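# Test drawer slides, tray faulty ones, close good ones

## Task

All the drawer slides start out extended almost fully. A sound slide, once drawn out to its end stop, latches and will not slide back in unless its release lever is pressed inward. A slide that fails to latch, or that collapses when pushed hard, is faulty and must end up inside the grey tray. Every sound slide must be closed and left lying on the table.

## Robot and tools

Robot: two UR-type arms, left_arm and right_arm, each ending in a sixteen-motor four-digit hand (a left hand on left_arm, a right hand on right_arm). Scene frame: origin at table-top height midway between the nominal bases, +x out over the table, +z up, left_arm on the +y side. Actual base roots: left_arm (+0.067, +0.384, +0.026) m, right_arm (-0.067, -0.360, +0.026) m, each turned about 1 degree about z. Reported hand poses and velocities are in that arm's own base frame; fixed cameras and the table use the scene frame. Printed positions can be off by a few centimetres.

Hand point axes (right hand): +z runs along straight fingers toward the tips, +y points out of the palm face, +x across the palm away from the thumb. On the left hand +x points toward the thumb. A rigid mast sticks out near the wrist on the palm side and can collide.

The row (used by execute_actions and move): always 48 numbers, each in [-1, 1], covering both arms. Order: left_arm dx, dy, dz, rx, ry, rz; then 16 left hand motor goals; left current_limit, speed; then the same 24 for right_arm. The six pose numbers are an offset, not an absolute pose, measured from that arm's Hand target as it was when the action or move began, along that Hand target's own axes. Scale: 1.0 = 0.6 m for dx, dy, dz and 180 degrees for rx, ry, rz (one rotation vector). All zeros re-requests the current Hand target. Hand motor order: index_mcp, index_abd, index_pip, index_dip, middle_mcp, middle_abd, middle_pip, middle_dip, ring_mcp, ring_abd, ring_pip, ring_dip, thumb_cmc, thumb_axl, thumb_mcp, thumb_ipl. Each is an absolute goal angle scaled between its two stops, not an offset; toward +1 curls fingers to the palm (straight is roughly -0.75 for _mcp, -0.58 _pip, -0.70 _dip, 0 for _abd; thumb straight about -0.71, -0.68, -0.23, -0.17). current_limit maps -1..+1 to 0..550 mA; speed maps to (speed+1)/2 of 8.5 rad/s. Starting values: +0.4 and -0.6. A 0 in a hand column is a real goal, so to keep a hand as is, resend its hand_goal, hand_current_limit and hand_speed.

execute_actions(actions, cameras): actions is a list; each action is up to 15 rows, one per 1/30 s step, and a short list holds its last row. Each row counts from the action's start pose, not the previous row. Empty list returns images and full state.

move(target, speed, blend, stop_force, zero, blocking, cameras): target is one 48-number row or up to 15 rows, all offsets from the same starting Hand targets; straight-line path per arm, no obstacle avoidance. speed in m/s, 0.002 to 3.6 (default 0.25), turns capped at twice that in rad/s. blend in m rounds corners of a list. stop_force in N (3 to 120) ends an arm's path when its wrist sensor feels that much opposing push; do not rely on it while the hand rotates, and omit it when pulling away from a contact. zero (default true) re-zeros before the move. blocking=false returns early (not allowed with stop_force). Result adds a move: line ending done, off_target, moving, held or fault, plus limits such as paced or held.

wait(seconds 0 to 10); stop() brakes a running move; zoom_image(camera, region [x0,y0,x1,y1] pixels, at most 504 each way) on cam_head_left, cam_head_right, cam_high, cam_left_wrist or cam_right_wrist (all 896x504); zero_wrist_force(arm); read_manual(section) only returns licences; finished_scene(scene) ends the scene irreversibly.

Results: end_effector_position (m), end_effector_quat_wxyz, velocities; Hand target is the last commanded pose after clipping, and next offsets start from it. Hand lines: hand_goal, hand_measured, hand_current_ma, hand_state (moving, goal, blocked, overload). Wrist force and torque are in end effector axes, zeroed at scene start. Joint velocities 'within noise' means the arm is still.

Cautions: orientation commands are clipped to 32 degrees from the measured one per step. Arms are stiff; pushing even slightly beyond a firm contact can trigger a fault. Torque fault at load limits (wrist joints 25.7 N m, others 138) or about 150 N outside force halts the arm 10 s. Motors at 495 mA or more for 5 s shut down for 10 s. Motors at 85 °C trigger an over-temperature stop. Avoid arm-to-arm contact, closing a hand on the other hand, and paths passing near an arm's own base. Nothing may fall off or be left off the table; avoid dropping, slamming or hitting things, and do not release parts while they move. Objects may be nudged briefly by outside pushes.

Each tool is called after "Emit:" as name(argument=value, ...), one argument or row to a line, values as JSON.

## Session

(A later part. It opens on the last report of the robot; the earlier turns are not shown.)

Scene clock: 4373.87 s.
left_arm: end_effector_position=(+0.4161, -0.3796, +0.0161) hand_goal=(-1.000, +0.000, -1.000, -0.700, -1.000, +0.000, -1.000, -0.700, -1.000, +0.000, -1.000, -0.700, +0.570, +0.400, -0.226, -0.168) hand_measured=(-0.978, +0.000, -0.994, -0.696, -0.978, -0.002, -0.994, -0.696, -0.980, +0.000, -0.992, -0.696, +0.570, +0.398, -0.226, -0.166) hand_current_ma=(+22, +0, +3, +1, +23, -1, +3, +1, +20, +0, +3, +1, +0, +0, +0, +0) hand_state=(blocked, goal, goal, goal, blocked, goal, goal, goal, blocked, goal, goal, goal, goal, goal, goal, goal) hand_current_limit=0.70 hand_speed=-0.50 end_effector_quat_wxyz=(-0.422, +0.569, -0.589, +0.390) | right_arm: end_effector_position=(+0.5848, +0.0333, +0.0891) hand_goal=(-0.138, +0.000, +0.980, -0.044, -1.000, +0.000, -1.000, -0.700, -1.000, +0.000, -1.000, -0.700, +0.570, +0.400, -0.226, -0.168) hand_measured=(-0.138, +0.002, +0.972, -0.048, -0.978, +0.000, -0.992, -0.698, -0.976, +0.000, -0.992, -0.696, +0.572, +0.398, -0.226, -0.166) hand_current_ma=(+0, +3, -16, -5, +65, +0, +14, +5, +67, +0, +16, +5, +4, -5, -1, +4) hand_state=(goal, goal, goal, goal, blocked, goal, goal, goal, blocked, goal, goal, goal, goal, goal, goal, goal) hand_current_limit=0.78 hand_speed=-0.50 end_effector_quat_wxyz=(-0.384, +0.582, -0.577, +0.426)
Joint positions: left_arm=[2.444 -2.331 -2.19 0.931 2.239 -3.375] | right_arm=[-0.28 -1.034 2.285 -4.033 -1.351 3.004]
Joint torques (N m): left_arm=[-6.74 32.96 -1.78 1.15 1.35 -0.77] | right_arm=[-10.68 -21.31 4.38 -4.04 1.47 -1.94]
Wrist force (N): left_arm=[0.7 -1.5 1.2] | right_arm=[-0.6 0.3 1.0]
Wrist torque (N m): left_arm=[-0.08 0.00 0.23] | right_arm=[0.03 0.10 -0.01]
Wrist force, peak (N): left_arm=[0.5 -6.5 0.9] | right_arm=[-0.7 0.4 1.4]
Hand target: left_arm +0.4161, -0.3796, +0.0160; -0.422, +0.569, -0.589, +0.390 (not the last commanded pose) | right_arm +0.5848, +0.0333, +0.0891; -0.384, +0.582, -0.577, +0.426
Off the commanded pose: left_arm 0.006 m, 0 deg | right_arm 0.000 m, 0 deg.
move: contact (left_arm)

Emit:
move(
  target=[
    [-0.0003,-0.00855,0.0040,0,0,0,-1,0,-1,-0.7,-1,0,-1,-0.7,-1,0,-1,-0.7,0.571,0.401,-0.226,-0.168,0.7,-0.5,0,0,0,0,0,0,-0.137,0,0.98,-0.043,-1,0,-1,-0.7,-1,0,-1,-0.7,0.571,0.401,-0.226,-0.168,0.78,-0.5],
  ],
  speed=0.05,
)

Emit:
move(
  target=[
    [0.0009,0.0157,0.0057,0,0,0,-1,0,-1,-0.7,-1,0,-1,-0.7,-1,0,-1,-0.7,0.571,0.401,-0.226,-0.168,0.7,-0.5,0,0,0,0,0,0,-0.137,0,0.98,-0.043,-1,0,-1,-0.7,-1,0,-1,-0.7,0.571,0.401,-0.226,-0.168,0.78,-0.5],
  ],
  speed=0.015,
  stop_force=3,
)

Scene clock: 4387.70 s.
left_arm: end_effector_position=(+0.4202, -0.3796, +0.0201) hand_goal=(-1.000, +0.000, -1.000, -0.700, -1.000, +0.000, -1.000, -0.700, -1.000, +0.000, -1.000, -0.700, +0.570, +0.400, -0.226, -0.168) hand_measured=(-0.978, +0.000, -0.994, -0.696, -0.978, -0.002, -0.994, -0.696, -0.980, +0.000, -0.992, -0.696, +0.570, +0.398, -0.226, -0.166) hand_current_ma=(+22, +0, +3, +1, +23, -1, +3, +1, +20, +0, +3, +1, +0, +0, +0, +0) hand_state=(blocked, goal, goal, goal, blocked, goal, goal, goal, blocked, goal, goal, goal, goal, goal, goal, goal) hand_current_limit=0.70 hand_speed=-0.50 end_effector_quat_wxyz=(-0.422, +0.569, -0.589, +0.390) | right_arm: end_effector_position=(+0.5848, +0.0333, +0.0891) hand_goal=(-0.138, +0.000, +0.980, -0.044, -1.000, +0.000, -1.000, -0.700, -1.000, +0.000, -1.000, -0.700, +0.570, +0.400, -0.226, -0.168) hand_measured=(-0.138, +0.002, +0.972, -0.048, -0.978, +0.000, -0.992, -0.698, -0.976, +0.000, -0.992, -0.696, +0.572, +0.398, -0.226, -0.166) hand_current_ma=(+0, +3, -16, -5, +65, +0, +14, +5, +67, +0, +16, +5, +4, -5, -1, +4) hand_state=(goal, goal, goal, goal, blocked, goal, goal, goal, blocked, goal, goal, goal, goal, goal, goal, goal) hand_current_limit=0.78 hand_speed=-0.50 end_effector_quat_wxyz=(-0.384, +0.582, -0.577, +0.426)
Joint positions: left_arm=[2.451 -2.321 -2.186 0.919 2.233 -3.372] | right_arm=[-0.28 -1.034 2.285 -4.033 -1.351 3.004]
Joint torques (N m): left_arm=[-2.85 31.29 8.08 3.37 0.29 1.36] | right_arm=[-10.18 -22.06 3.49 -4.15 1.23 -1.95]
Wrist force (N): left_arm=[0.6 0.1 1.2] | right_arm=[-0.6 0.2 1.2]
Wrist torque (N m): left_arm=[0.04 0.02 0.13] | right_arm=[0.01 0.10 -0.01]
Wrist force, peak (N): left_arm=[0.6 -2.1 1.3] | right_arm=[-0.7 0.5 1.3]
Hand target: left_arm +0.4201, -0.3796, +0.0201; -0.422, +0.569, -0.589, +0.390 | right_arm +0.5848, +0.0333, +0.0891; -0.384, +0.582, -0.577, +0.426
Off the commanded pose: left_arm 0.000 m, 0 deg | right_arm 0.000 m, 0 deg.
move: done

Scene clock: 4389.13 s.
left_arm: end_effector_position=(+0.4202, -0.3797, +0.0100) hand_goal=(-1.000, +0.000, -1.000, -0.700, -1.000, +0.000, -1.000, -0.700, -1.000, +0.000, -1.000, -0.700, +0.570, +0.400, -0.226, -0.168) hand_measured=(-0.978, +0.000, -0.994, -0.696, -0.978, -0.002, -0.994, -0.696, -0.980, +0.000, -0.992, -0.696, +0.570, +0.398, -0.226, -0.166) hand_current_ma=(+22, +0, +3, +1, +23, -1, +3, +1, +20, +0, +3, +1, +0, +0, +0, +0) hand_state=(blocked, goal, goal, goal, blocked, goal, goal, goal, blocked, goal, goal, goal, goal, goal, goal, goal) hand_current_limit=0.70 hand_speed=-0.50 end_effector_quat_wxyz=(-0.422, +0.569, -0.589, +0.390) | right_arm: end_effector_position=(+0.5848, +0.0333, +0.0891) hand_goal=(-0.138, +0.000, +0.980, -0.044, -1.000, +0.000, -1.000, -0.700, -1.000, +0.000, -1.000, -0.700, +0.570, +0.400, -0.226, -0.168) hand_measured=(-0.138, +0.002, +0.972, -0.048, -0.978, +0.000, -0.992, -0.698, -0.976, +0.000, -0.992, -0.696, +0.572, +0.398, -0.226, -0.166) hand_current_ma=(+0, +3, -16, -5, +65, +0, +14, +5, +67, +0, +16, +5, +4, -5, -1, +4) hand_state=(goal, goal, goal, goal, blocked, goal, goal, goal, blocked, goal, goal, goal, goal, goal, goal, goal) hand_current_limit=0.78 hand_speed=-0.50 end_effector_quat_wxyz=(-0.384, +0.582, -0.577, +0.426)
Joint positions: left_arm=[2.451 -2.35 -2.18 0.942 2.233 -3.372] | right_arm=[-0.28 -1.034 2.285 -4.033 -1.351 3.004]
Joint torques (N m): left_arm=[-6.17 46.46 -1.49 -0.1 2.05 -1.29] | right_arm=[-11.16 -21.76 3.81 -4.14 1.27 -2.43]
Wrist force (N): left_arm=[0.5 0.0 1.5] | right_arm=[-0.4 0.3 1.0]
Wrist torque (N m): left_arm=[0.05 0.04 0.13] | right_arm=[0.03 0.08 0.00]
Wrist force, peak (N): left_arm=[0.5 -0.7 1.8] | right_arm=[-0.7 0.5 1.3]
Hand target: left_arm +0.4201, -0.3796, +0.0100; -0.422, +0.569, -0.589, +0.390 | right_arm +0.5848, +0.0333, +0.0891; -0.384, +0.582, -0.577, +0.426
Off the commanded pose: left_arm 0.000 m, 0 deg | right_arm 0.000 m, 0 deg.
move: done

Emit:
move(
  target=[
    [-0.1664,0.01,-0.0022,0,0,0,-1,0,-1,-0.7,-1,0,-1,-0.7,-1,0,-1,-0.7,0.571,0.401,-0.226,-0.168,0.7,-0.5,0,0,0,0,0,0,-0.137,0,0.98,-0.043,-1,0,-1,-0.7,-1,0,-1,-0.7,0.571,0.401,-0.226,-0.168,0.78,-0.5],
  ],
  speed=0.04,
  stop_force=10,
  cameras=["cam_left_wrist","cam_high","cam_head_right"],
)

Emit:
zoom_image(
  camera="cam_high",
  region=[400, 170, 560, 270],
)

Emit:
zoom_image(
  camera="cam_head_right",
  region=[430, 180, 550, 280],
)

Scene clock: 4402.43 s.
left_arm: end_effector_position=(+0.4166, -0.2797, +0.0101) hand_goal=(-1.000, +0.000, -1.000, -0.700, -1.000, +0.000, -1.000, -0.700, -1.000, +0.000, -1.000, -0.700, +0.570, +0.400, -0.226, -0.168) hand_measured=(-0.978, +0.000, -0.994, -0.696, -0.978, -0.002, -0.994, -0.696, -0.980, +0.000, -0.992, -0.696, +0.550, +0.398, -0.240, -0.174) hand_current_ma=(+22, +0, +3, +1, +23, -1, +3, +1, +20, +0, +3, +1, -19, +0, -15, -4) hand_state=(blocked, goal, goal, goal, blocked, goal, goal, goal, blocked, goal, goal, goal, blocked, goal, goal, goal) hand_current_limit=0.70 hand_speed=-0.50 end_effector_quat_wxyz=(-0.422, +0.569, -0.589, +0.390) | right_arm: end_effector_position=(+0.5848, +0.0333, +0.0891) hand_goal=(-0.138, +0.000, +0.980, -0.044, -1.000, +0.000, -1.000, -0.700, -1.000, +0.000, -1.000, -0.700, +0.570, +0.400, -0.226, -0.168) hand_measured=(-0.138, +0.002, +0.972, -0.048, -0.978, +0.000, -0.992, -0.698, -0.976, +0.000, -0.992, -0.696, +0.572, +0.398, -0.226, -0.166) hand_current_ma=(+0, +3, -16, -5, +65, +0, +14, +5, +67, +0, +16, +5, +4, -5, -1, +4) hand_state=(goal, goal, goal, goal, blocked, goal, goal, goal, blocked, goal, goal, goal, goal, goal, goal, goal) hand_current_limit=0.78 hand_speed=-0.50 end_effector_quat_wxyz=(-0.384, +0.582, -0.577, +0.426)
Joint positions: left_arm=[2.672 -2.336 -2.395 1.199 2.031 -3.266] | right_arm=[-0.28 -1.034 2.285 -4.033 -1.351 3.004]
Joint torques (N m): left_arm=[-3.91 32.44 10.32 -0.2 1.24 -1.93] | right_arm=[-10.08 -21.45 5.47 -4.18 1.14 -2.09]
Wrist force (N): left_arm=[0.9 -0.5 0.6] | right_arm=[-0.6 0.2 1.1]
Wrist torque (N m): left_arm=[0.00 -0.02 0.21] | right_arm=[0.01 0.10 -0.02]
Wrist force, peak (N): left_arm=[2.0 -1.1 0.5] | right_arm=[-0.9 0.1 1.3]
Hand target: left_arm +0.4166, -0.2797, +0.0101; -0.422, +0.569, -0.589, +0.390 | right_arm +0.5848, +0.0333, +0.0891; -0.384, +0.582, -0.577, +0.426
Off the commanded pose: left_arm 0.000 m, 0 deg | right_arm 0.000 m, 0 deg.
move: done
camera_calibration:
cam_left_wrist: T_world_to_cam=[[0.22081, 0.765042, 0.604941, 0.0885536], [-0.49934, -0.444118, 0.743921, 0.0285606], [0.837796, -0.466337, 0.28395, -0.360026], [0, 0, 0, 1]] pos_world=[0.296337, -0.222956, 0.0274131]
Images, in order (width x height): cam_head_right 896x504, cam_high 896x504, cam_left_wrist 896x504.

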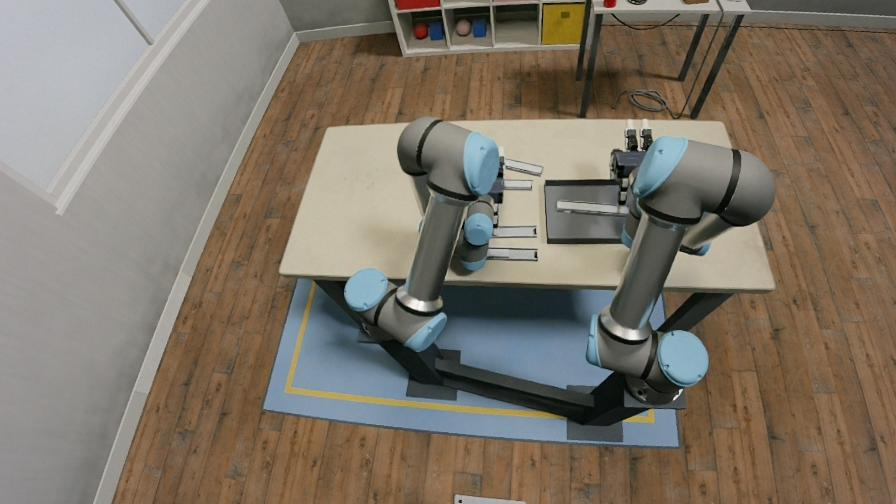

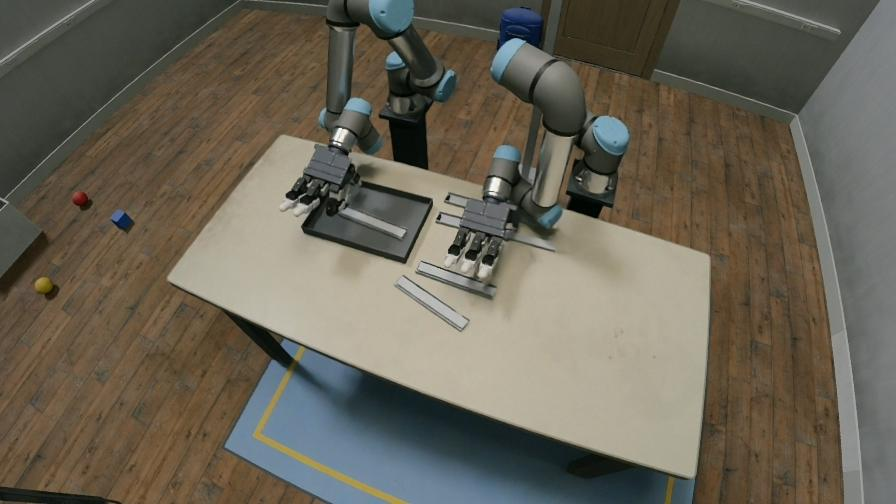

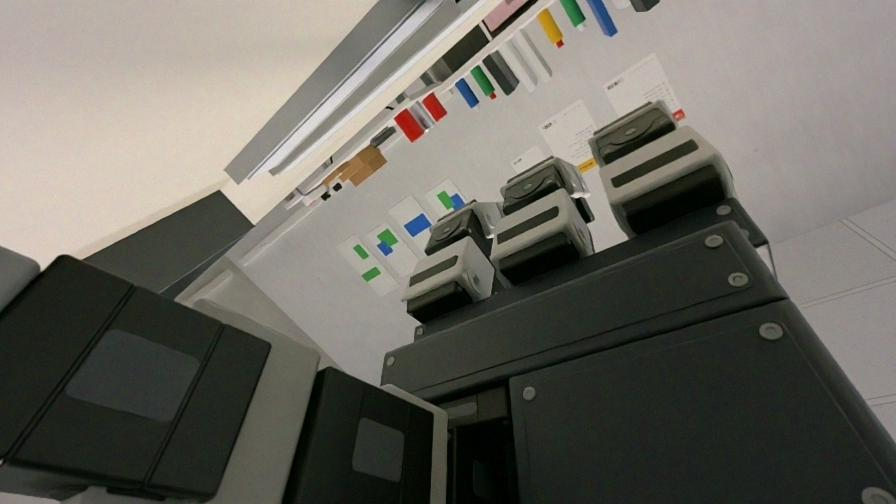

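Scaled by 3.150 from the camera's 896x504 image, which has a finer 1280x720 frame.

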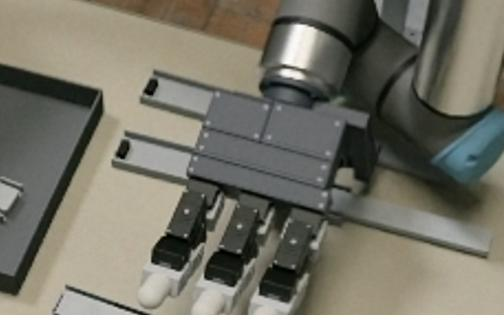

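Scaled by 4.200 from the camera's 896x504 image, which has a finer 1280x720 frame.

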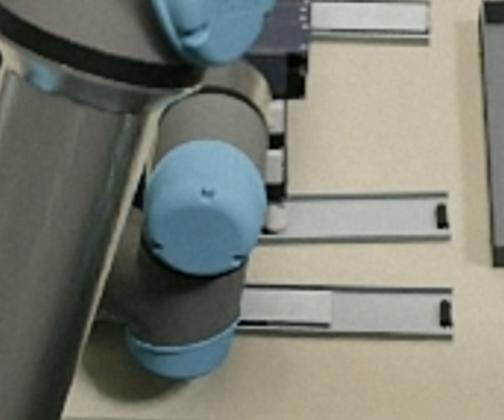

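Emit:
move(
  target=[
    [-0.0832,0.005,-0.0011,0,0,0,-1,0,-1,-0.7,-1,0,-1,-0.7,-1,0,-1,-0.7,0.571,0.401,-0.226,-0.168,0.7,-0.5,0,0,0,0,0,0,-0.137,0,0.98,-0.043,-1,0,-1,-0.7,-1,0,-1,-0.7,0.571,0.401,-0.226,-0.168,0.78,-0.5],
  ],
  speed=0.04,
  stop_force=12,
  cameras=["cam_high","cam_head_right","cam_head_left"],
)

Emit:
zoom_image(
  camera="cam_high",
  region=[400, 170, 560, 270],
)

Emit:
zoom_image(
  camera="cam_head_right",
  region=[430, 180, 550, 280],
)

Emit:
zoom_image(
  camera="cam_head_left",
  region=[430, 180, 550, 280],
)

Scene clock: 4414.67 s.
left_arm: end_effector_position=(+0.4148, -0.2297, +0.0101) hand_goal=(-1.000, +0.000, -1.000, -0.700, -1.000, +0.000, -1.000, -0.700, -1.000, +0.000, -1.000, -0.700, +0.570, +0.400, -0.226, -0.168) hand_measured=(-0.978, +0.000, -0.994, -0.696, -0.978, -0.002, -0.994, -0.696, -0.980, +0.000, -0.992, -0.696, +0.546, +0.398, -0.242, -0.176) hand_current_ma=(+22, +0, +3, +1, +23, -1, +3, +1, +20, +0, +3, +1, -24, +0, -20, -6) hand_state=(blocked, goal, goal, goal, blocked, goal, goal, goal, blocked, goal, goal, goal, blocked, goal, goal, goal) hand_current_limit=0.70 hand_speed=-0.50 end_effector_quat_wxyz=(-0.422, +0.569, -0.589, +0.390) | right_arm: end_effector_position=(+0.5848, +0.0333, +0.0891) hand_goal=(-0.138, +0.000, +0.980, -0.044, -1.000, +0.000, -1.000, -0.700, -1.000, +0.000, -1.000, -0.700, +0.570, +0.400, -0.226, -0.168) hand_measured=(-0.138, +0.002, +0.972, -0.048, -0.978, +0.000, -0.992, -0.698, -0.976, +0.000, -0.992, -0.696, +0.572, +0.398, -0.226, -0.166) hand_current_ma=(+0, +3, -16, -5, +65, +0, +14, +5, +67, +0, +16, +5, +4, -5, -1, +4) hand_state=(goal, goal, goal, goal, blocked, goal, goal, goal, blocked, goal, goal, goal, goal, goal, goal, goal) hand_current_limit=0.78 hand_speed=-0.50 end_effector_quat_wxyz=(-0.384, +0.582, -0.577, +0.426)
Joint positions: left_arm=[2.822 -2.349 -2.491 1.331 1.892 -3.206] | right_arm=[-0.28 -1.034 2.285 -4.033 -1.351 3.004]
Joint torques (N m): left_arm=[2.37 39.72 9.59 0.2 -0.97 -1.92] | right_arm=[-11.15 -20.7 4.44 -4.28 1.16 -1.91]
Wrist force (N): left_arm=[1.2 0.1 0.7] | right_arm=[-0.6 0.2 1.3]
Wrist torque (N m): left_arm=[0.04 -0.04 0.22] | right_arm=[0.00 0.10 -0.01]
Wrist force, peak (N): left_arm=[2.3 -0.6 0.7] | right_arm=[-0.6 0.4 1.5]
Hand target: left_arm +0.4148, -0.2297, +0.0101; -0.422, +0.569, -0.589, +0.390 | right_arm +0.5848, +0.0333, +0.0891; -0.384, +0.582, -0.577, +0.426
Off the commanded pose: left_arm 0.000 m, 0 deg | right_arm 0.000 m, 0 deg.
move: done
Images, in order (width x height): cam_head_left 896x504, cam_head_right 896x504, cam_high 896x504.

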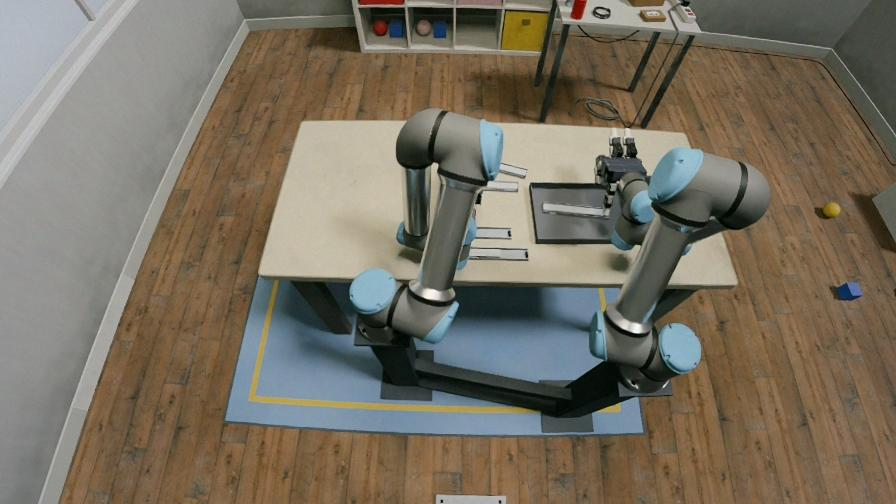

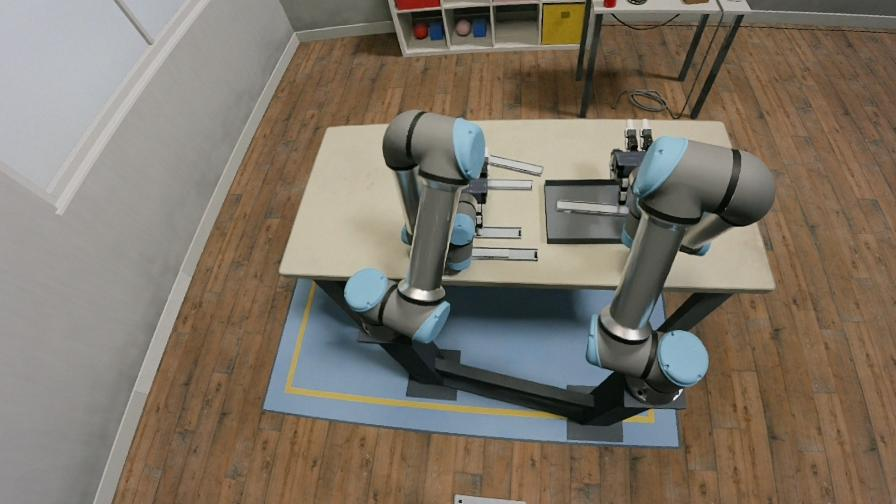

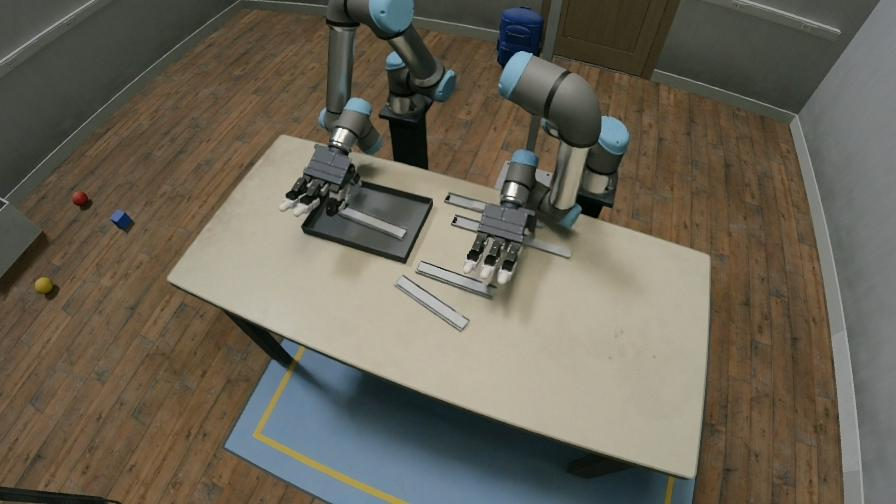

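Scaled by 3.150 from the camera's 896x504 image, which has a finer 1280x720 frame.

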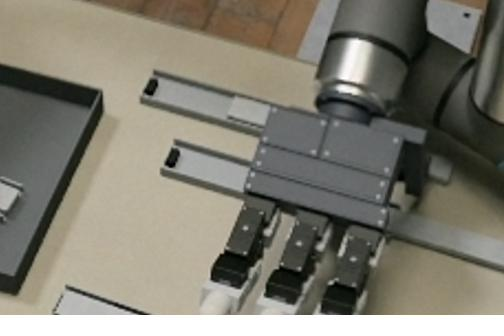

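Scaled by 4.200 from the camera's 896x504 image, which has a finer 1280x720 frame.

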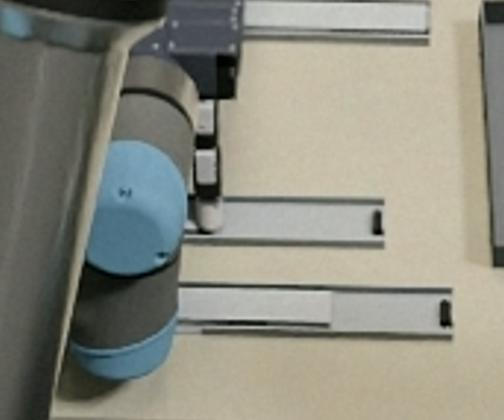

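Scaled by 4.200 from the camera's 896x504 image, which has a finer 1280x720 frame.

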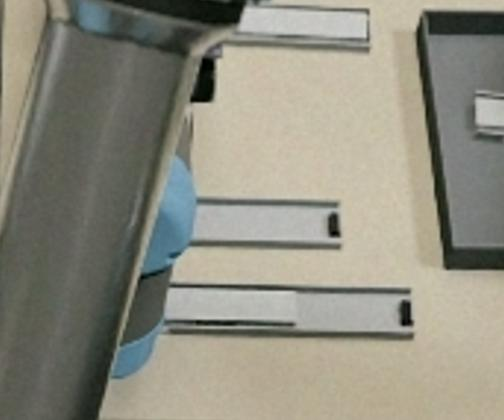

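Emit:
move(
  target=[
    [-0.0052,-0.0939,-0.0342,0,0,0,-1,0,-1,-0.7,-1,0,-1,-0.7,-1,0,-1,-0.7,0.571,0.401,-0.226,-0.168,0.7,-0.5,0,0,0,0,0,0,-0.137,0,0.98,-0.043,-1,0,-1,-0.7,-1,0,-1,-0.7,0.571,0.401,-0.226,-0.168,0.78,-0.5],
  ],
  speed=0.15,
)

Scene clock: 4444.53 s.
left_arm: end_effector_position=(+0.4147, -0.2297, +0.0701) hand_goal=(-1.000, +0.000, -1.000, -0.700, -1.000, +0.000, -1.000, -0.700, -1.000, +0.000, -1.000, -0.700, +0.570, +0.400, -0.226, -0.168) hand_measured=(-0.980, +0.000, -0.994, -0.696, -0.978, -0.002, -0.994, -0.696, -0.980, +0.000, -0.994, -0.696, +0.568, +0.398, -0.228, -0.170) hand_current_ma=(+21, +0, +3, +1, +22, -1, +3, +1, +19, +0, +3, +1, -1, +0, -1, -1) hand_state=(blocked, goal, goal, goal, blocked, goal, goal, goal, goal, goal, goal, goal, goal, goal, goal, goal) hand_current_limit=0.70 hand_speed=-0.50 end_effector_quat_wxyz=(-0.422, +0.569, -0.589, +0.390) | right_arm: end_effector_position=(+0.5848, +0.0333, +0.0891) hand_goal=(-0.138, +0.000, +0.980, -0.044, -1.000, +0.000, -1.000, -0.700, -1.000, +0.000, -1.000, -0.700, +0.570, +0.400, -0.226, -0.168) hand_measured=(-0.138, +0.002, +0.972, -0.048, -0.978, +0.000, -0.992, -0.698, -0.976, +0.000, -0.992, -0.696, +0.572, +0.398, -0.226, -0.166) hand_current_ma=(+0, +3, -16, -5, +65, +0, +14, +5, +67, +0, +16, +5, +4, -5, -1, +4) hand_state=(goal, goal, goal, goal, blocked, goal, goal, goal, blocked, goal, goal, goal, goal, goal, goal, goal) hand_current_limit=0.78 hand_speed=-0.50 end_effector_quat_wxyz=(-0.384, +0.582, -0.577, +0.426)
Joint positions: left_arm=[2.821 -2.11 -2.525 1.127 1.892 -3.206] | right_arm=[-0.28 -1.034 2.285 -4.033 -1.351 3.004]
Joint torques (N m): left_arm=[-6.47 35.7 12.76 0.95 2.09 -2.11] | right_arm=[-11.09 -21.7 3.86 -4.2 1.28 -1.86]
Wrist force (N): left_arm=[0.5 -0.2 1.0] | right_arm=[-0.7 0.2 1.0]
Wrist torque (N m): left_arm=[0.01 0.03 0.24] | right_arm=[0.02 0.12 -0.02]
Wrist force, peak (N): left_arm=[0.9 1.5 1.5] | right_arm=[-0.8 0.1 1.4]
Hand target: left_arm +0.4147, -0.2297, +0.0702; -0.422, +0.569, -0.589, +0.390 | right_arm +0.5848, +0.0333, +0.0891; -0.384, +0.582, -0.577, +0.426
Off the commanded pose: left_arm 0.000 m, 0 deg | right_arm 0.000 m, 0 deg.
move: done

Emit:
move(
  target=[
    [-0.4942,0.0849,-0.2068,-0.1389,0.009,-0.0142,-0.137,0,0.98,-0.043,-1,0,-1,-0.7,-1,0,-1,-0.7,0.571,0.401,-0.226,-0.168,0.8,-0.5,-0.4482,0.0871,-0.2591,-0.1389,-0.009,0.0142,-0.137,0,0.98,-0.043,-1,0,-1,-0.7,-1,0,-1,-0.7,0.571,0.401,-0.226,-0.168,0.8,-0.5],
  ],
  speed=0.15,
  cameras=["cam_left_wrist","cam_right_wrist","cam_high","cam_head_right","cam_head_left"],
)

Emit:
zoom_image(
  camera="cam_head_right",
  region=[400, 180, 560, 280],
)

Emit:
zoom_image(
  camera="cam_head_left",
  region=[400, 180, 560, 280],
)

Scene clock: 4465.37 s.
left_arm: end_effector_position=(+0.3575, -0.1055, +0.0741) hand_goal=(-0.138, +0.000, +0.980, -0.044, -1.000, +0.000, -1.000, -0.700, -1.000, +0.000, -1.000, -0.700, +0.570, +0.400, -0.226, -0.168) hand_measured=(-0.138, +0.000, +0.974, -0.048, -0.984, -0.002, -0.994, -0.698, -0.986, +0.000, -0.994, -0.696, +0.570, +0.398, -0.228, -0.170) hand_current_ma=(+0, +0, -3, -1, +14, +0, +2, +1, +12, +0, +2, +1, +0, +0, +0, -1) hand_state=(goal, goal, goal, goal, goal, goal, goal, goal, goal, goal, goal, goal, goal, goal, goal, goal) hand_current_limit=0.80 hand_speed=-0.50 end_effector_quat_wxyz=(-0.362, +0.609, -0.618, +0.341) | right_arm: end_effector_position=(+0.5101, +0.1635, +0.0845) hand_goal=(-0.138, +0.000, +0.980, -0.044, -1.000, +0.000, -1.000, -0.700, -1.000, +0.000, -1.000, -0.700, +0.570, +0.400, -0.226, -0.168) hand_measured=(-0.138, +0.002, +0.972, -0.046, -0.978, +0.000, -0.992, -0.698, -0.976, +0.000, -0.992, -0.696, +0.572, +0.398, -0.226, -0.166) hand_current_ma=(+0, +3, -16, -5, +65, +0, +14, +5, +67, +0, +16, +5, +3, -5, -1, +4) hand_state=(goal, goal, goal, goal, blocked, goal, goal, goal, blocked, goal, goal, goal, goal, goal, goal, goal) hand_current_limit=0.80 hand_speed=-0.50 end_effector_quat_wxyz=(-0.330, +0.616, -0.621, +0.355)
Joint positions: left_arm=[3.373 -1.853 -2.842 1.014 1.391 -2.998] | right_arm=[0.046 -1.182 2.354 -3.754 -1.645 3.155]
Joint torques (N m): left_arm=[9.06 8.85 12.08 5.2 1.11 -2.06] | right_arm=[11.32 -16.64 -23.24 -1.38 -1.04 -0.4]
Wrist force (N): left_arm=[0.7 0.2 0.8] | right_arm=[-0.1 0.2 1.1]
Wrist torque (N m): left_arm=[0.10 -0.02 0.31] | right_arm=[0.01 0.02 0.05]
Wrist force, peak (N): left_arm=[-4.5 1.5 0.6] | right_arm=[0.7 0.0 1.9]
Hand target: left_arm +0.3575, -0.1054, +0.0741; -0.362, +0.609, -0.618, +0.341 (not the last commanded pose) | right_arm +0.5101, +0.1636, +0.0844; -0.330, +0.616, -0.621, +0.355 (not the last commanded pose)
Off the commanded pose: left_arm 0.189 m, 15 deg | right_arm 0.165 m, 13 deg.
move: held (left_arm; a check stopped the path), off_target (right_arm; braked when a check withheld steps of left_arm); limits=held
pose unreachable (left arm): on one or more control steps of this call, first in action 0 (counted from 0), this arm could not follow its commanded pose, so it was not sent that pose on those steps. It may still have moved: this result reports where it is.
cause: moving toward the commanded pose would bring two parts of the arm too close to each other (joints 3 (elbow) and 4 (wrist 1) lie between them).
camera_calibration:
cam_left_wrist: T_world_to_cam=[[0.318599, 0.779638, 0.539128, -0.0989638], [-0.352313, -0.430622, 0.830927, -0.0288311], [0.879983, -0.454674, 0.137481, -0.250579], [0, 0, 0, 1]] pos_world=[0.241877, -0.0491911, 0.111761]
cam_right_wrist: T_world_to_cam=[[-0.323991, 0.741927, -0.587004, 0.126049], [-0.33744, 0.489036, 0.80435, -0.022892], [0.883835, 0.45868, 0.0919131, -0.407421], [0, 0, 0, 1]] pos_world=[0.393207, 0.104552, 0.129852]

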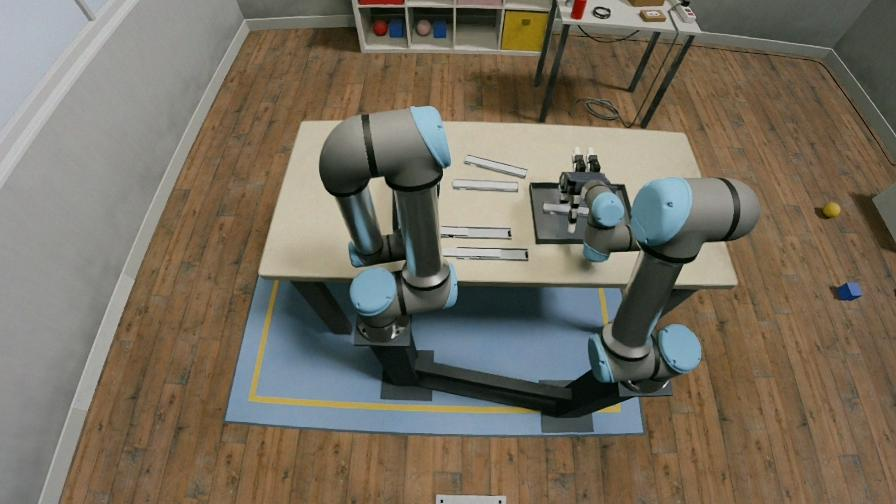

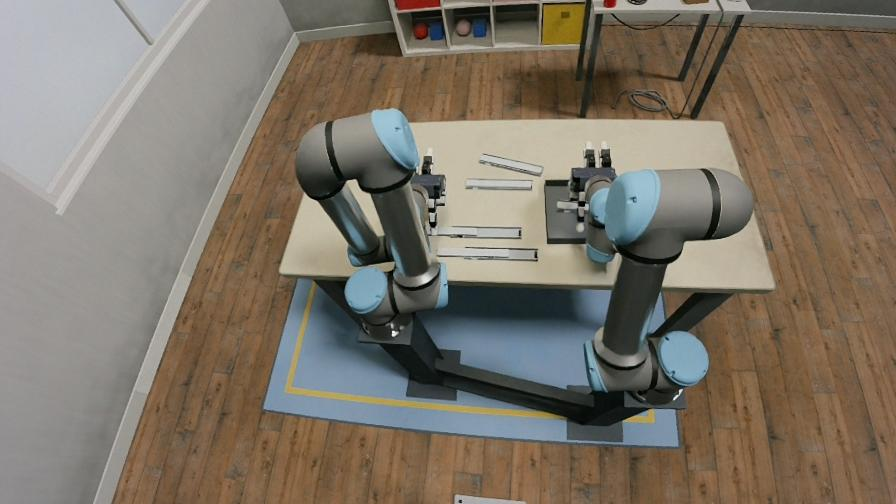

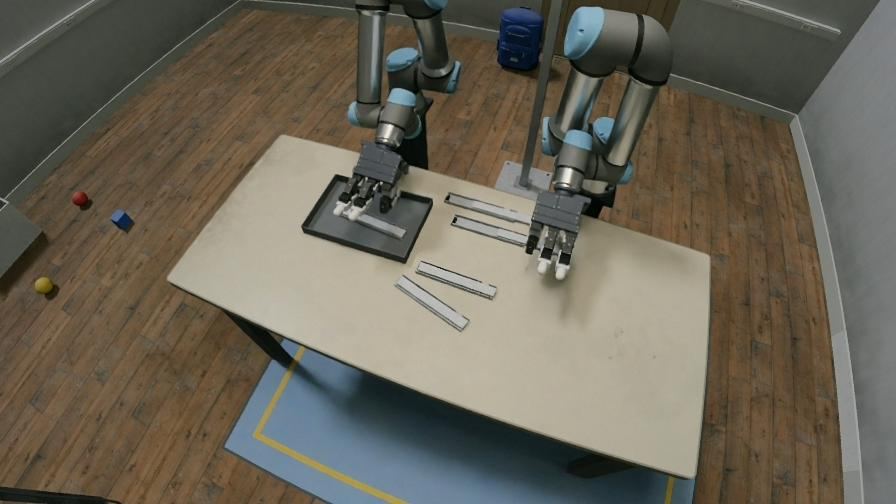

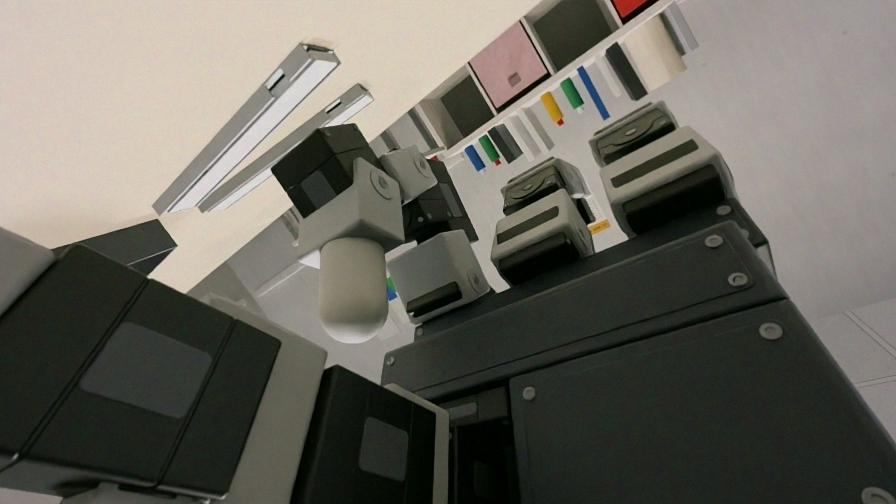

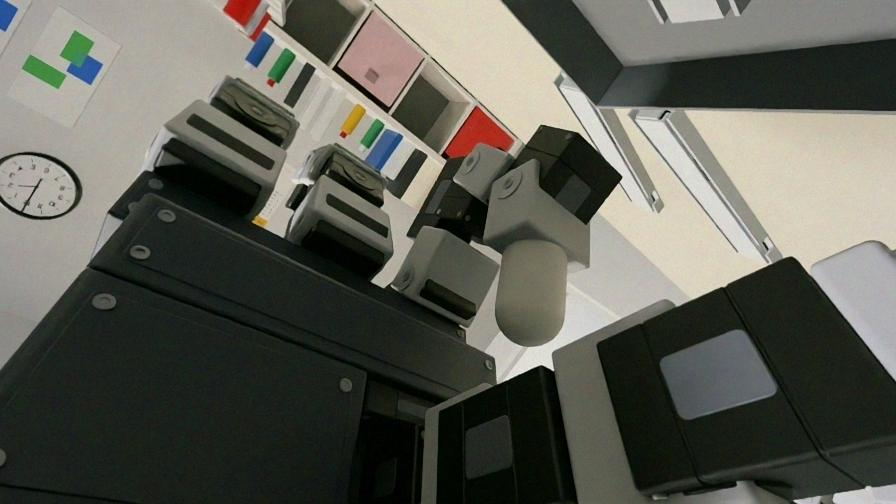

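Scaled by 3.150 from the camera's 896x504 image, which has a finer 1280x720 frame.

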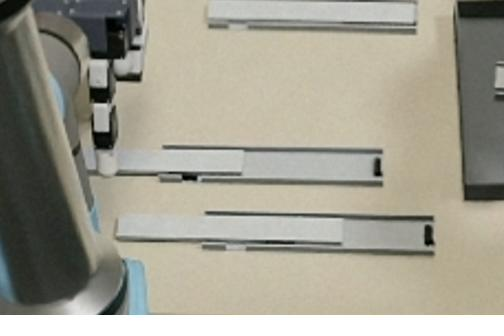

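Scaled by 3.150 from the camera's 896x504 image, which has a finer 1280x720 frame.

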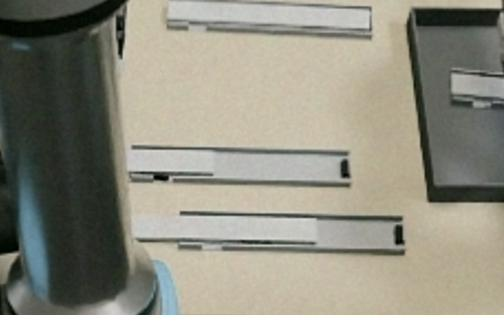

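Emit:
move(
  target=[
    [-0.0021,-0.0575,-0.0337,-0.3311,0.0099,-0.0043,-0.753,0,0.98,-0.043,0.48,0,0.9,0.5,0.48,0,0.9,0.5,-0.71,-0.68,-0.23,-0.17,0.8,-0.5,-0.2275,0.0827,-0.13,-0.0719,-0.0112,0.0022,-0.137,0,0.98,-0.043,-1,0,-1,-0.7,-1,0,-1,-0.7,0.571,0.401,-0.226,-0.168,0.8,-0.5],
  ],
  speed=0.2,
  cameras=["cam_high","cam_head_left"],
)

Scene clock: 4528.80 s.
left_arm: end_effector_position=(+0.3575, -0.1054, +0.1141) hand_goal=(-0.754, +0.000, +0.980, -0.044, +0.480, +0.000, +0.900, +0.500, +0.480, +0.000, +0.900, +0.500, -0.710, -0.680, -0.230, -0.170) hand_measured=(-0.752, +0.000, +0.974, -0.048, +0.424, -0.002, +0.598, +0.466, +0.426, +0.000, +0.596, +0.464, -0.708, -0.678, -0.228, -0.170) hand_current_ma=(+0, +0, -3, -1, -103, +0, -495, -44, -95, +0, -495, -45, +1, +1, +1, +0) hand_state=(goal, goal, goal, goal, blocked, goal, blocked, blocked, blocked, goal, blocked, blocked, goal, goal, goal, goal) hand_current_limit=0.80 hand_speed=-0.50 end_effector_quat_wxyz=(+0.000, +0.707, -0.707, +0.001) | right_arm: end_effector_position=(+0.4211, +0.3023, +0.0800) hand_goal=(-0.138, +0.000, +0.980, -0.044, -1.000, +0.000, -1.000, -0.700, -1.000, +0.000, -1.000, -0.700, +0.570, +0.400, -0.226, -0.168) hand_measured=(-0.138, +0.002, +0.972, -0.046, -0.978, +0.000, -0.992, -0.698, -0.976, +0.000, -0.992, -0.696, +0.572, +0.398, -0.226, -0.166) hand_current_ma=(+0, +3, -16, -5, +65, +0, +14, +5, +67, +0, +16, +5, +3, -5, -1, +4) hand_state=(goal, goal, goal, goal, blocked, goal, goal, goal, blocked, goal, goal, goal, goal, goal, goal, goal) hand_current_limit=0.80 hand_speed=-0.50 end_effector_quat_wxyz=(-0.271, +0.653, -0.654, +0.271)
Joint positions: left_arm=[3.258 -1.623 -2.187 -0.901 1.57 -3.026] | right_arm=[0.401 -1.275 2.295 -3.335 -1.852 3.433]
Joint torques (N m): left_arm=[6.95 17.09 23.39 0.26 -1.8 2.33] | right_arm=[-9.84 -20.74 2.23 -3.63 1.23 -1.87]
Wrist force (N): left_arm=[-0.2 -0.1 0.1] | right_arm=[-0.2 -0.2 0.8]
Wrist torque (N m): left_arm=[0.10 -0.02 0.09] | right_arm=[-0.03 0.00 -0.01]
Wrist force, peak (N): left_arm=[0.8 0.1 1.2] | right_arm=[0.3 0.1 1.4]
Hand target: left_arm +0.3575, -0.1054, +0.1142; +0.000, +0.707, -0.707, +0.000 | right_arm +0.4210, +0.3022, +0.0798; -0.270, +0.653, -0.654, +0.271
Off the commanded pose: left_arm 0.000 m, 0 deg | right_arm 0.000 m, 0 deg.
move: done
Images, in order (width x height): cam_head_left 896x504, cam_high 896x504.

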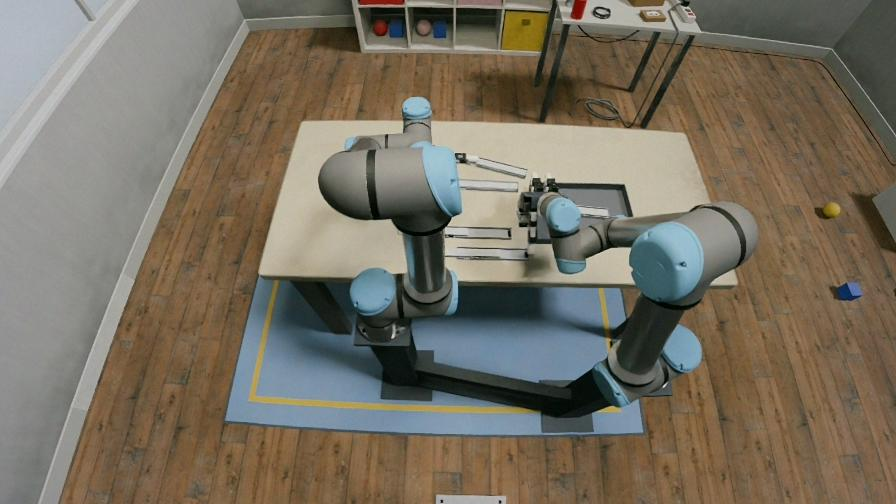

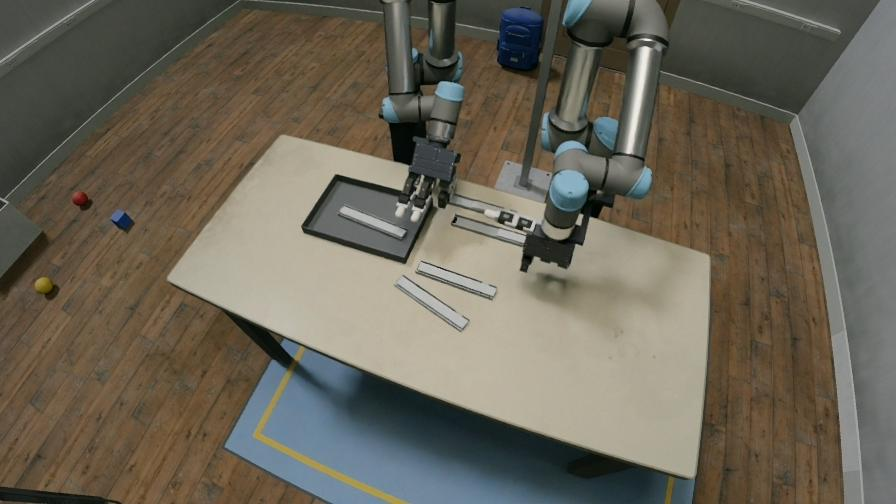

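Emit:
execute_actions(
  actions=[
    [[0,0,0,0,0,0,-0.753,0,0.98,-0.043,0.42,0,0.56,0.45,0.42,0,0.56,0.45,-0.71,-0.68,-0.23,-0.17,0.8,-0.5,0,0,0,0,0,0,-0.137,0,0.98,-0.043,-1,0,-1,-0.7,-1,0,-1,-0.7,0.571,0.401,-0.226,-0.168,0.8,-0.5]],
  ],
)

Scene clock: 4533.00 s.
left_arm: end_effector_position=(+0.3575, -0.1054, +0.1142) hand_goal=(-0.754, +0.000, +0.980, -0.044, +0.420, +0.000, +0.560, +0.450, +0.420, +0.000, +0.560, +0.450, -0.710, -0.680, -0.230, -0.170) hand_measured=(-0.752, +0.000, +0.974, -0.048, +0.402, -0.002, +0.560, +0.448, +0.404, +0.000, +0.560, +0.448, -0.708, -0.678, -0.228, -0.170) hand_current_ma=(+0, +0, -3, -1, -16, +0, +0, -1, -13, +0, +0, -1, +1, +1, +1, +0) hand_state=(goal, goal, goal, goal, goal, goal, goal, goal, goal, goal, goal, goal, goal, goal, goal, goal) hand_current_limit=0.80 hand_speed=-0.50 end_effector_quat_wxyz=(+0.000, +0.707, -0.707, +0.000) | right_arm: end_effector_position=(+0.4210, +0.3022, +0.0798) hand_goal=(-0.138, +0.000, +0.980, -0.044, -1.000, +0.000, -1.000, -0.700, -1.000, +0.000, -1.000, -0.700, +0.570, +0.400, -0.226, -0.168) hand_measured=(-0.138, +0.002, +0.972, -0.046, -0.978, +0.000, -0.992, -0.698, -0.976, +0.000, -0.992, -0.696, +0.572, +0.398, -0.226, -0.166) hand_current_ma=(+0, +3, -16, -5, +65, +0, +14, +5, +67, +0, +16, +5, +3, -5, -1, +4) hand_state=(goal, goal, goal, goal, blocked, goal, goal, goal, blocked, goal, goal, goal, goal, goal, goal, goal) hand_current_limit=0.80 hand_speed=-0.50 end_effector_quat_wxyz=(-0.270, +0.653, -0.654, +0.271)
Joint positions: left_arm=[3.258 -1.623 -2.187 -0.901 1.57 -3.026] | right_arm=[0.401 -1.275 2.295 -3.335 -1.852 3.433]
Joint torques (N m): left_arm=[8.7 15.97 23.11 0.72 -1.62 2.53] | right_arm=[-11.47 -16.35 1.54 -1.31 0.98 1.53]
Wrist force (N): left_arm=[0.0 -0.1 0.2] | right_arm=[-0.2 -0.1 1.1]
Wrist torque (N m): left_arm=[0.09 -0.03 0.09] | right_arm=[-0.02 -0.01 0.00]
Wrist force, peak (N): left_arm=[-0.5 0.2 0.5] | right_arm=[-0.3 0.0 1.1]
Hand target: left_arm +0.3575, -0.1054, +0.1142; +0.000, +0.707, -0.707, +0.000 | right_arm +0.4210, +0.3022, +0.0798; -0.270, +0.653, -0.654, +0.271
Off the commanded pose: left_arm 0.000 m, 0 deg | right_arm 0.000 m, 0 deg.

Emit:
move(
  target=[
    [-0.2868,0.1862,0.007,0,0,0,-0.753,0,0.98,-0.043,0.42,0,0.56,0.45,0.42,0,0.56,0.45,-0.71,-0.68,-0.23,-0.17,0.8,-0.5,0,0,0,0,0,0,-0.137,0,0.98,-0.043,-1,0,-1,-0.7,-1,0,-1,-0.7,0.571,0.401,-0.226,-0.168,0.8,-0.5],
  ],
  speed=0.15,
  cameras=["cam_high","cam_head_left","cam_head_right","cam_right_wrist","cam_left_wrist"],
)

Emit:
zoom_image(
  camera="cam_head_right",
  region=[380, 160, 560, 280],
)

Emit:
zoom_image(
  camera="cam_high",
  region=[430, 170, 620, 290],
)

Scene clock: 4541.13 s.
left_arm: end_effector_position=(+0.2457, +0.0666, +0.1097) hand_goal=(-0.754, +0.000, +0.980, -0.044, +0.420, +0.000, +0.560, +0.450, +0.420, +0.000, +0.560, +0.450, -0.710, -0.680, -0.230, -0.170) hand_measured=(-0.754, +0.000, +0.974, -0.048, +0.402, -0.002, +0.560, +0.448, +0.404, +0.000, +0.560, +0.448, -0.708, -0.678, -0.228, -0.170) hand_current_ma=(+0, +0, -3, -1, -16, +0, +0, -1, -13, +0, +0, -1, +0, +1, +1, +0) hand_state=(goal, goal, goal, goal, goal, goal, goal, goal, goal, goal, goal, goal, goal, goal, goal, goal) hand_current_limit=0.80 hand_speed=-0.50 end_effector_quat_wxyz=(+0.000, +0.707, -0.707, +0.000) | right_arm: end_effector_position=(+0.4210, +0.3022, +0.0798) hand_goal=(-0.138, +0.000, +0.980, -0.044, -1.000, +0.000, -1.000, -0.700, -1.000, +0.000, -1.000, -0.700, +0.570, +0.400, -0.226, -0.168) hand_measured=(-0.138, +0.002, +0.972, -0.046, -0.978, +0.000, -0.992, -0.698, -0.976, +0.000, -0.992, -0.696, +0.572, +0.398, -0.226, -0.166) hand_current_ma=(+0, +3, -16, -5, +65, +0, +14, +5, +67, +0, +16, +5, +3, -5, -1, +4) hand_state=(goal, goal, goal, goal, blocked, goal, goal, goal, blocked, goal, goal, goal, goal, goal, goal, goal) hand_current_limit=0.80 hand_speed=-0.50 end_effector_quat_wxyz=(-0.270, +0.653, -0.654, +0.271)
Joint positions: left_arm=[3.806 -1.341 -2.449 -0.922 1.57 -2.478] | right_arm=[0.401 -1.275 2.295 -3.335 -1.852 3.433]
Joint torques (N m): left_arm=[8.04 10.72 24.26 4.32 -0.47 2.71] | right_arm=[-12.41 -14.41 0.52 -4.99 0.93 -1.01]
Wrist force (N): left_arm=[-0.1 -0.1 0.1] | right_arm=[-0.4 -0.2 0.9]
Wrist torque (N m): left_arm=[0.11 -0.02 0.08] | right_arm=[-0.02 0.02 -0.02]
Wrist force, peak (N): left_arm=[-1.5 0.9 0.1] | right_arm=[-0.3 -0.1 1.2]
Hand target: left_arm +0.2457, +0.0666, +0.1098; +0.000, +0.707, -0.707, +0.000 | right_arm +0.4210, +0.3022, +0.0798; -0.270, +0.653, -0.654, +0.271
Off the commanded pose: left_arm 0.000 m, 0 deg | right_arm 0.000 m, 0 deg.
move: done
camera_calibration:
cam_left_wrist: T_world_to_cam=[[0.605884, 0.795354, -0.0178132, -0.227187], [0.549256, -0.402004, 0.732605, -0.236443], [0.575519, -0.453658, -0.680421, 0.0856301], [0, 0, 0, 1]] pos_world=[0.218235, 0.12449, 0.227437]
cam_right_wrist: T_world_to_cam=[[-0.459541, 0.750157, -0.475486, 0.0372387], [-0.156204, 0.458755, 0.874725, -0.189777], [0.874313, 0.476245, -0.0936387, -0.378382], [0, 0, 0, 1]] pos_world=[0.318293, 0.239329, 0.148278]

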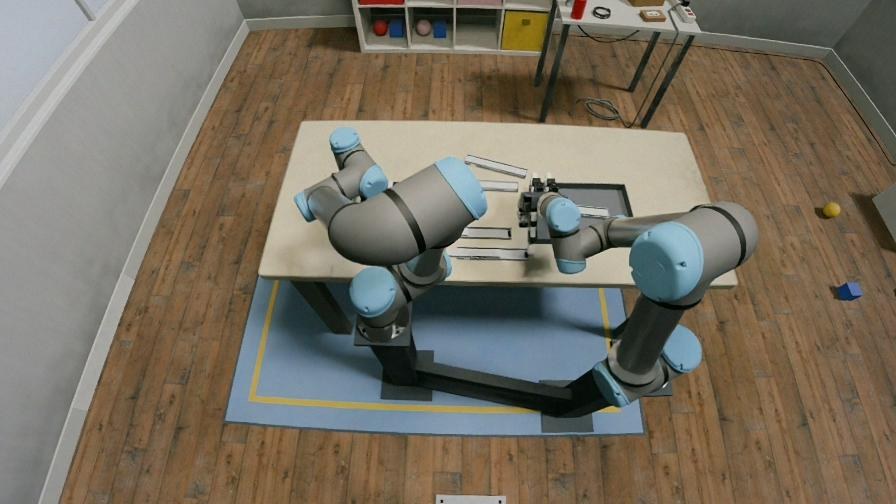

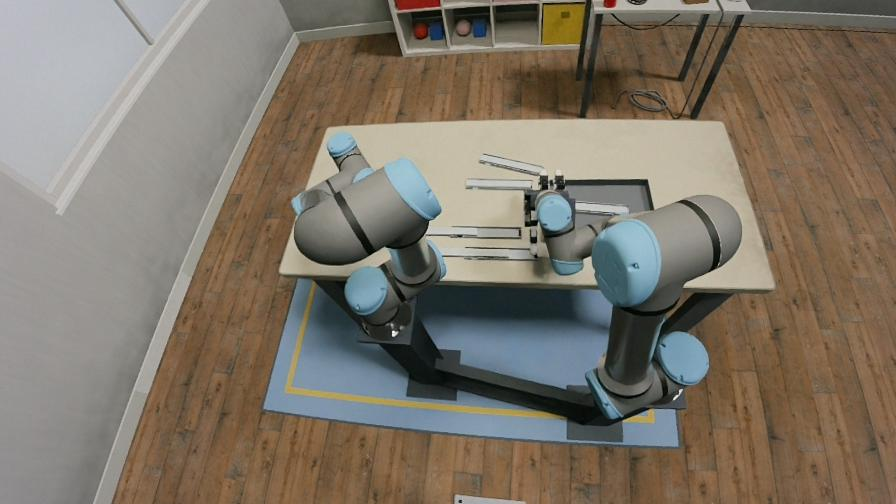

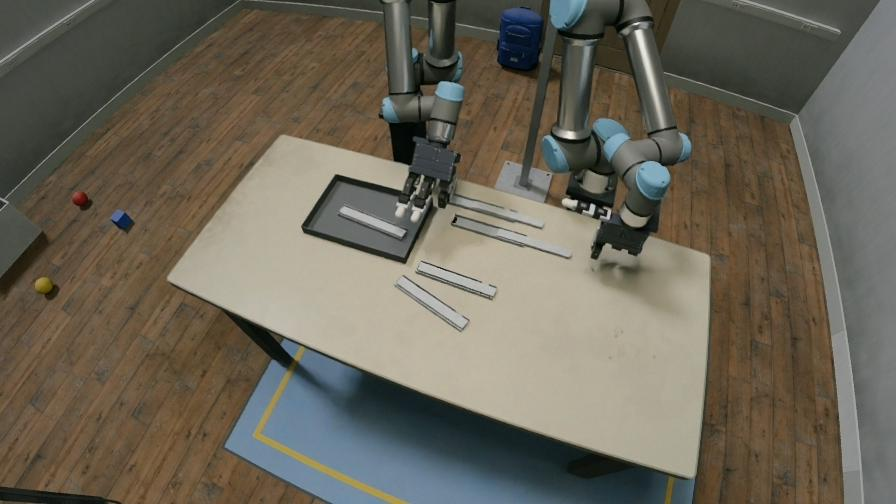

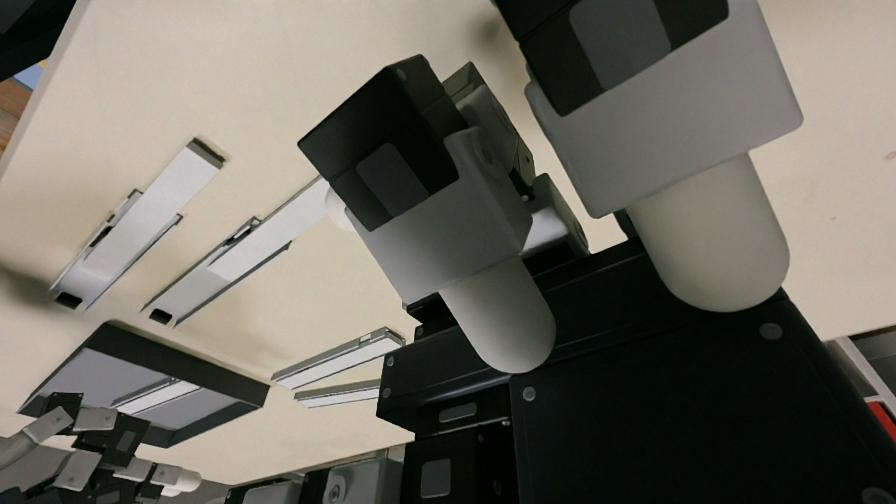

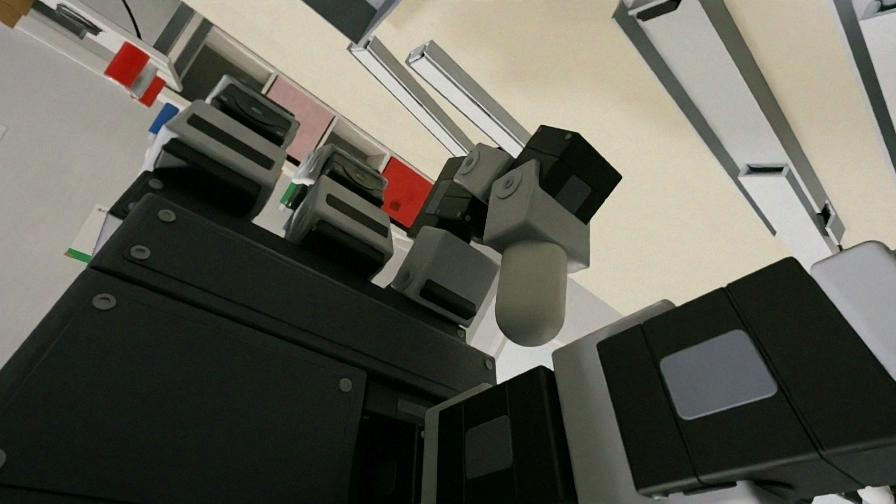

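Scaled by 2.800 from the camera's 896x504 image, which has a finer 1280x720 frame.

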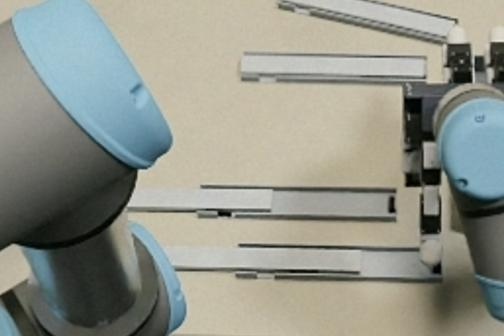

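Scaled by 2.653 from the camera's 896x504 image, which has a finer 1280x720 frame.

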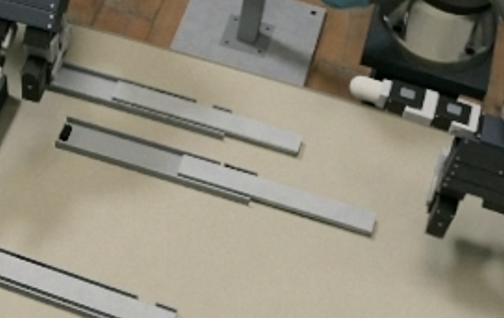

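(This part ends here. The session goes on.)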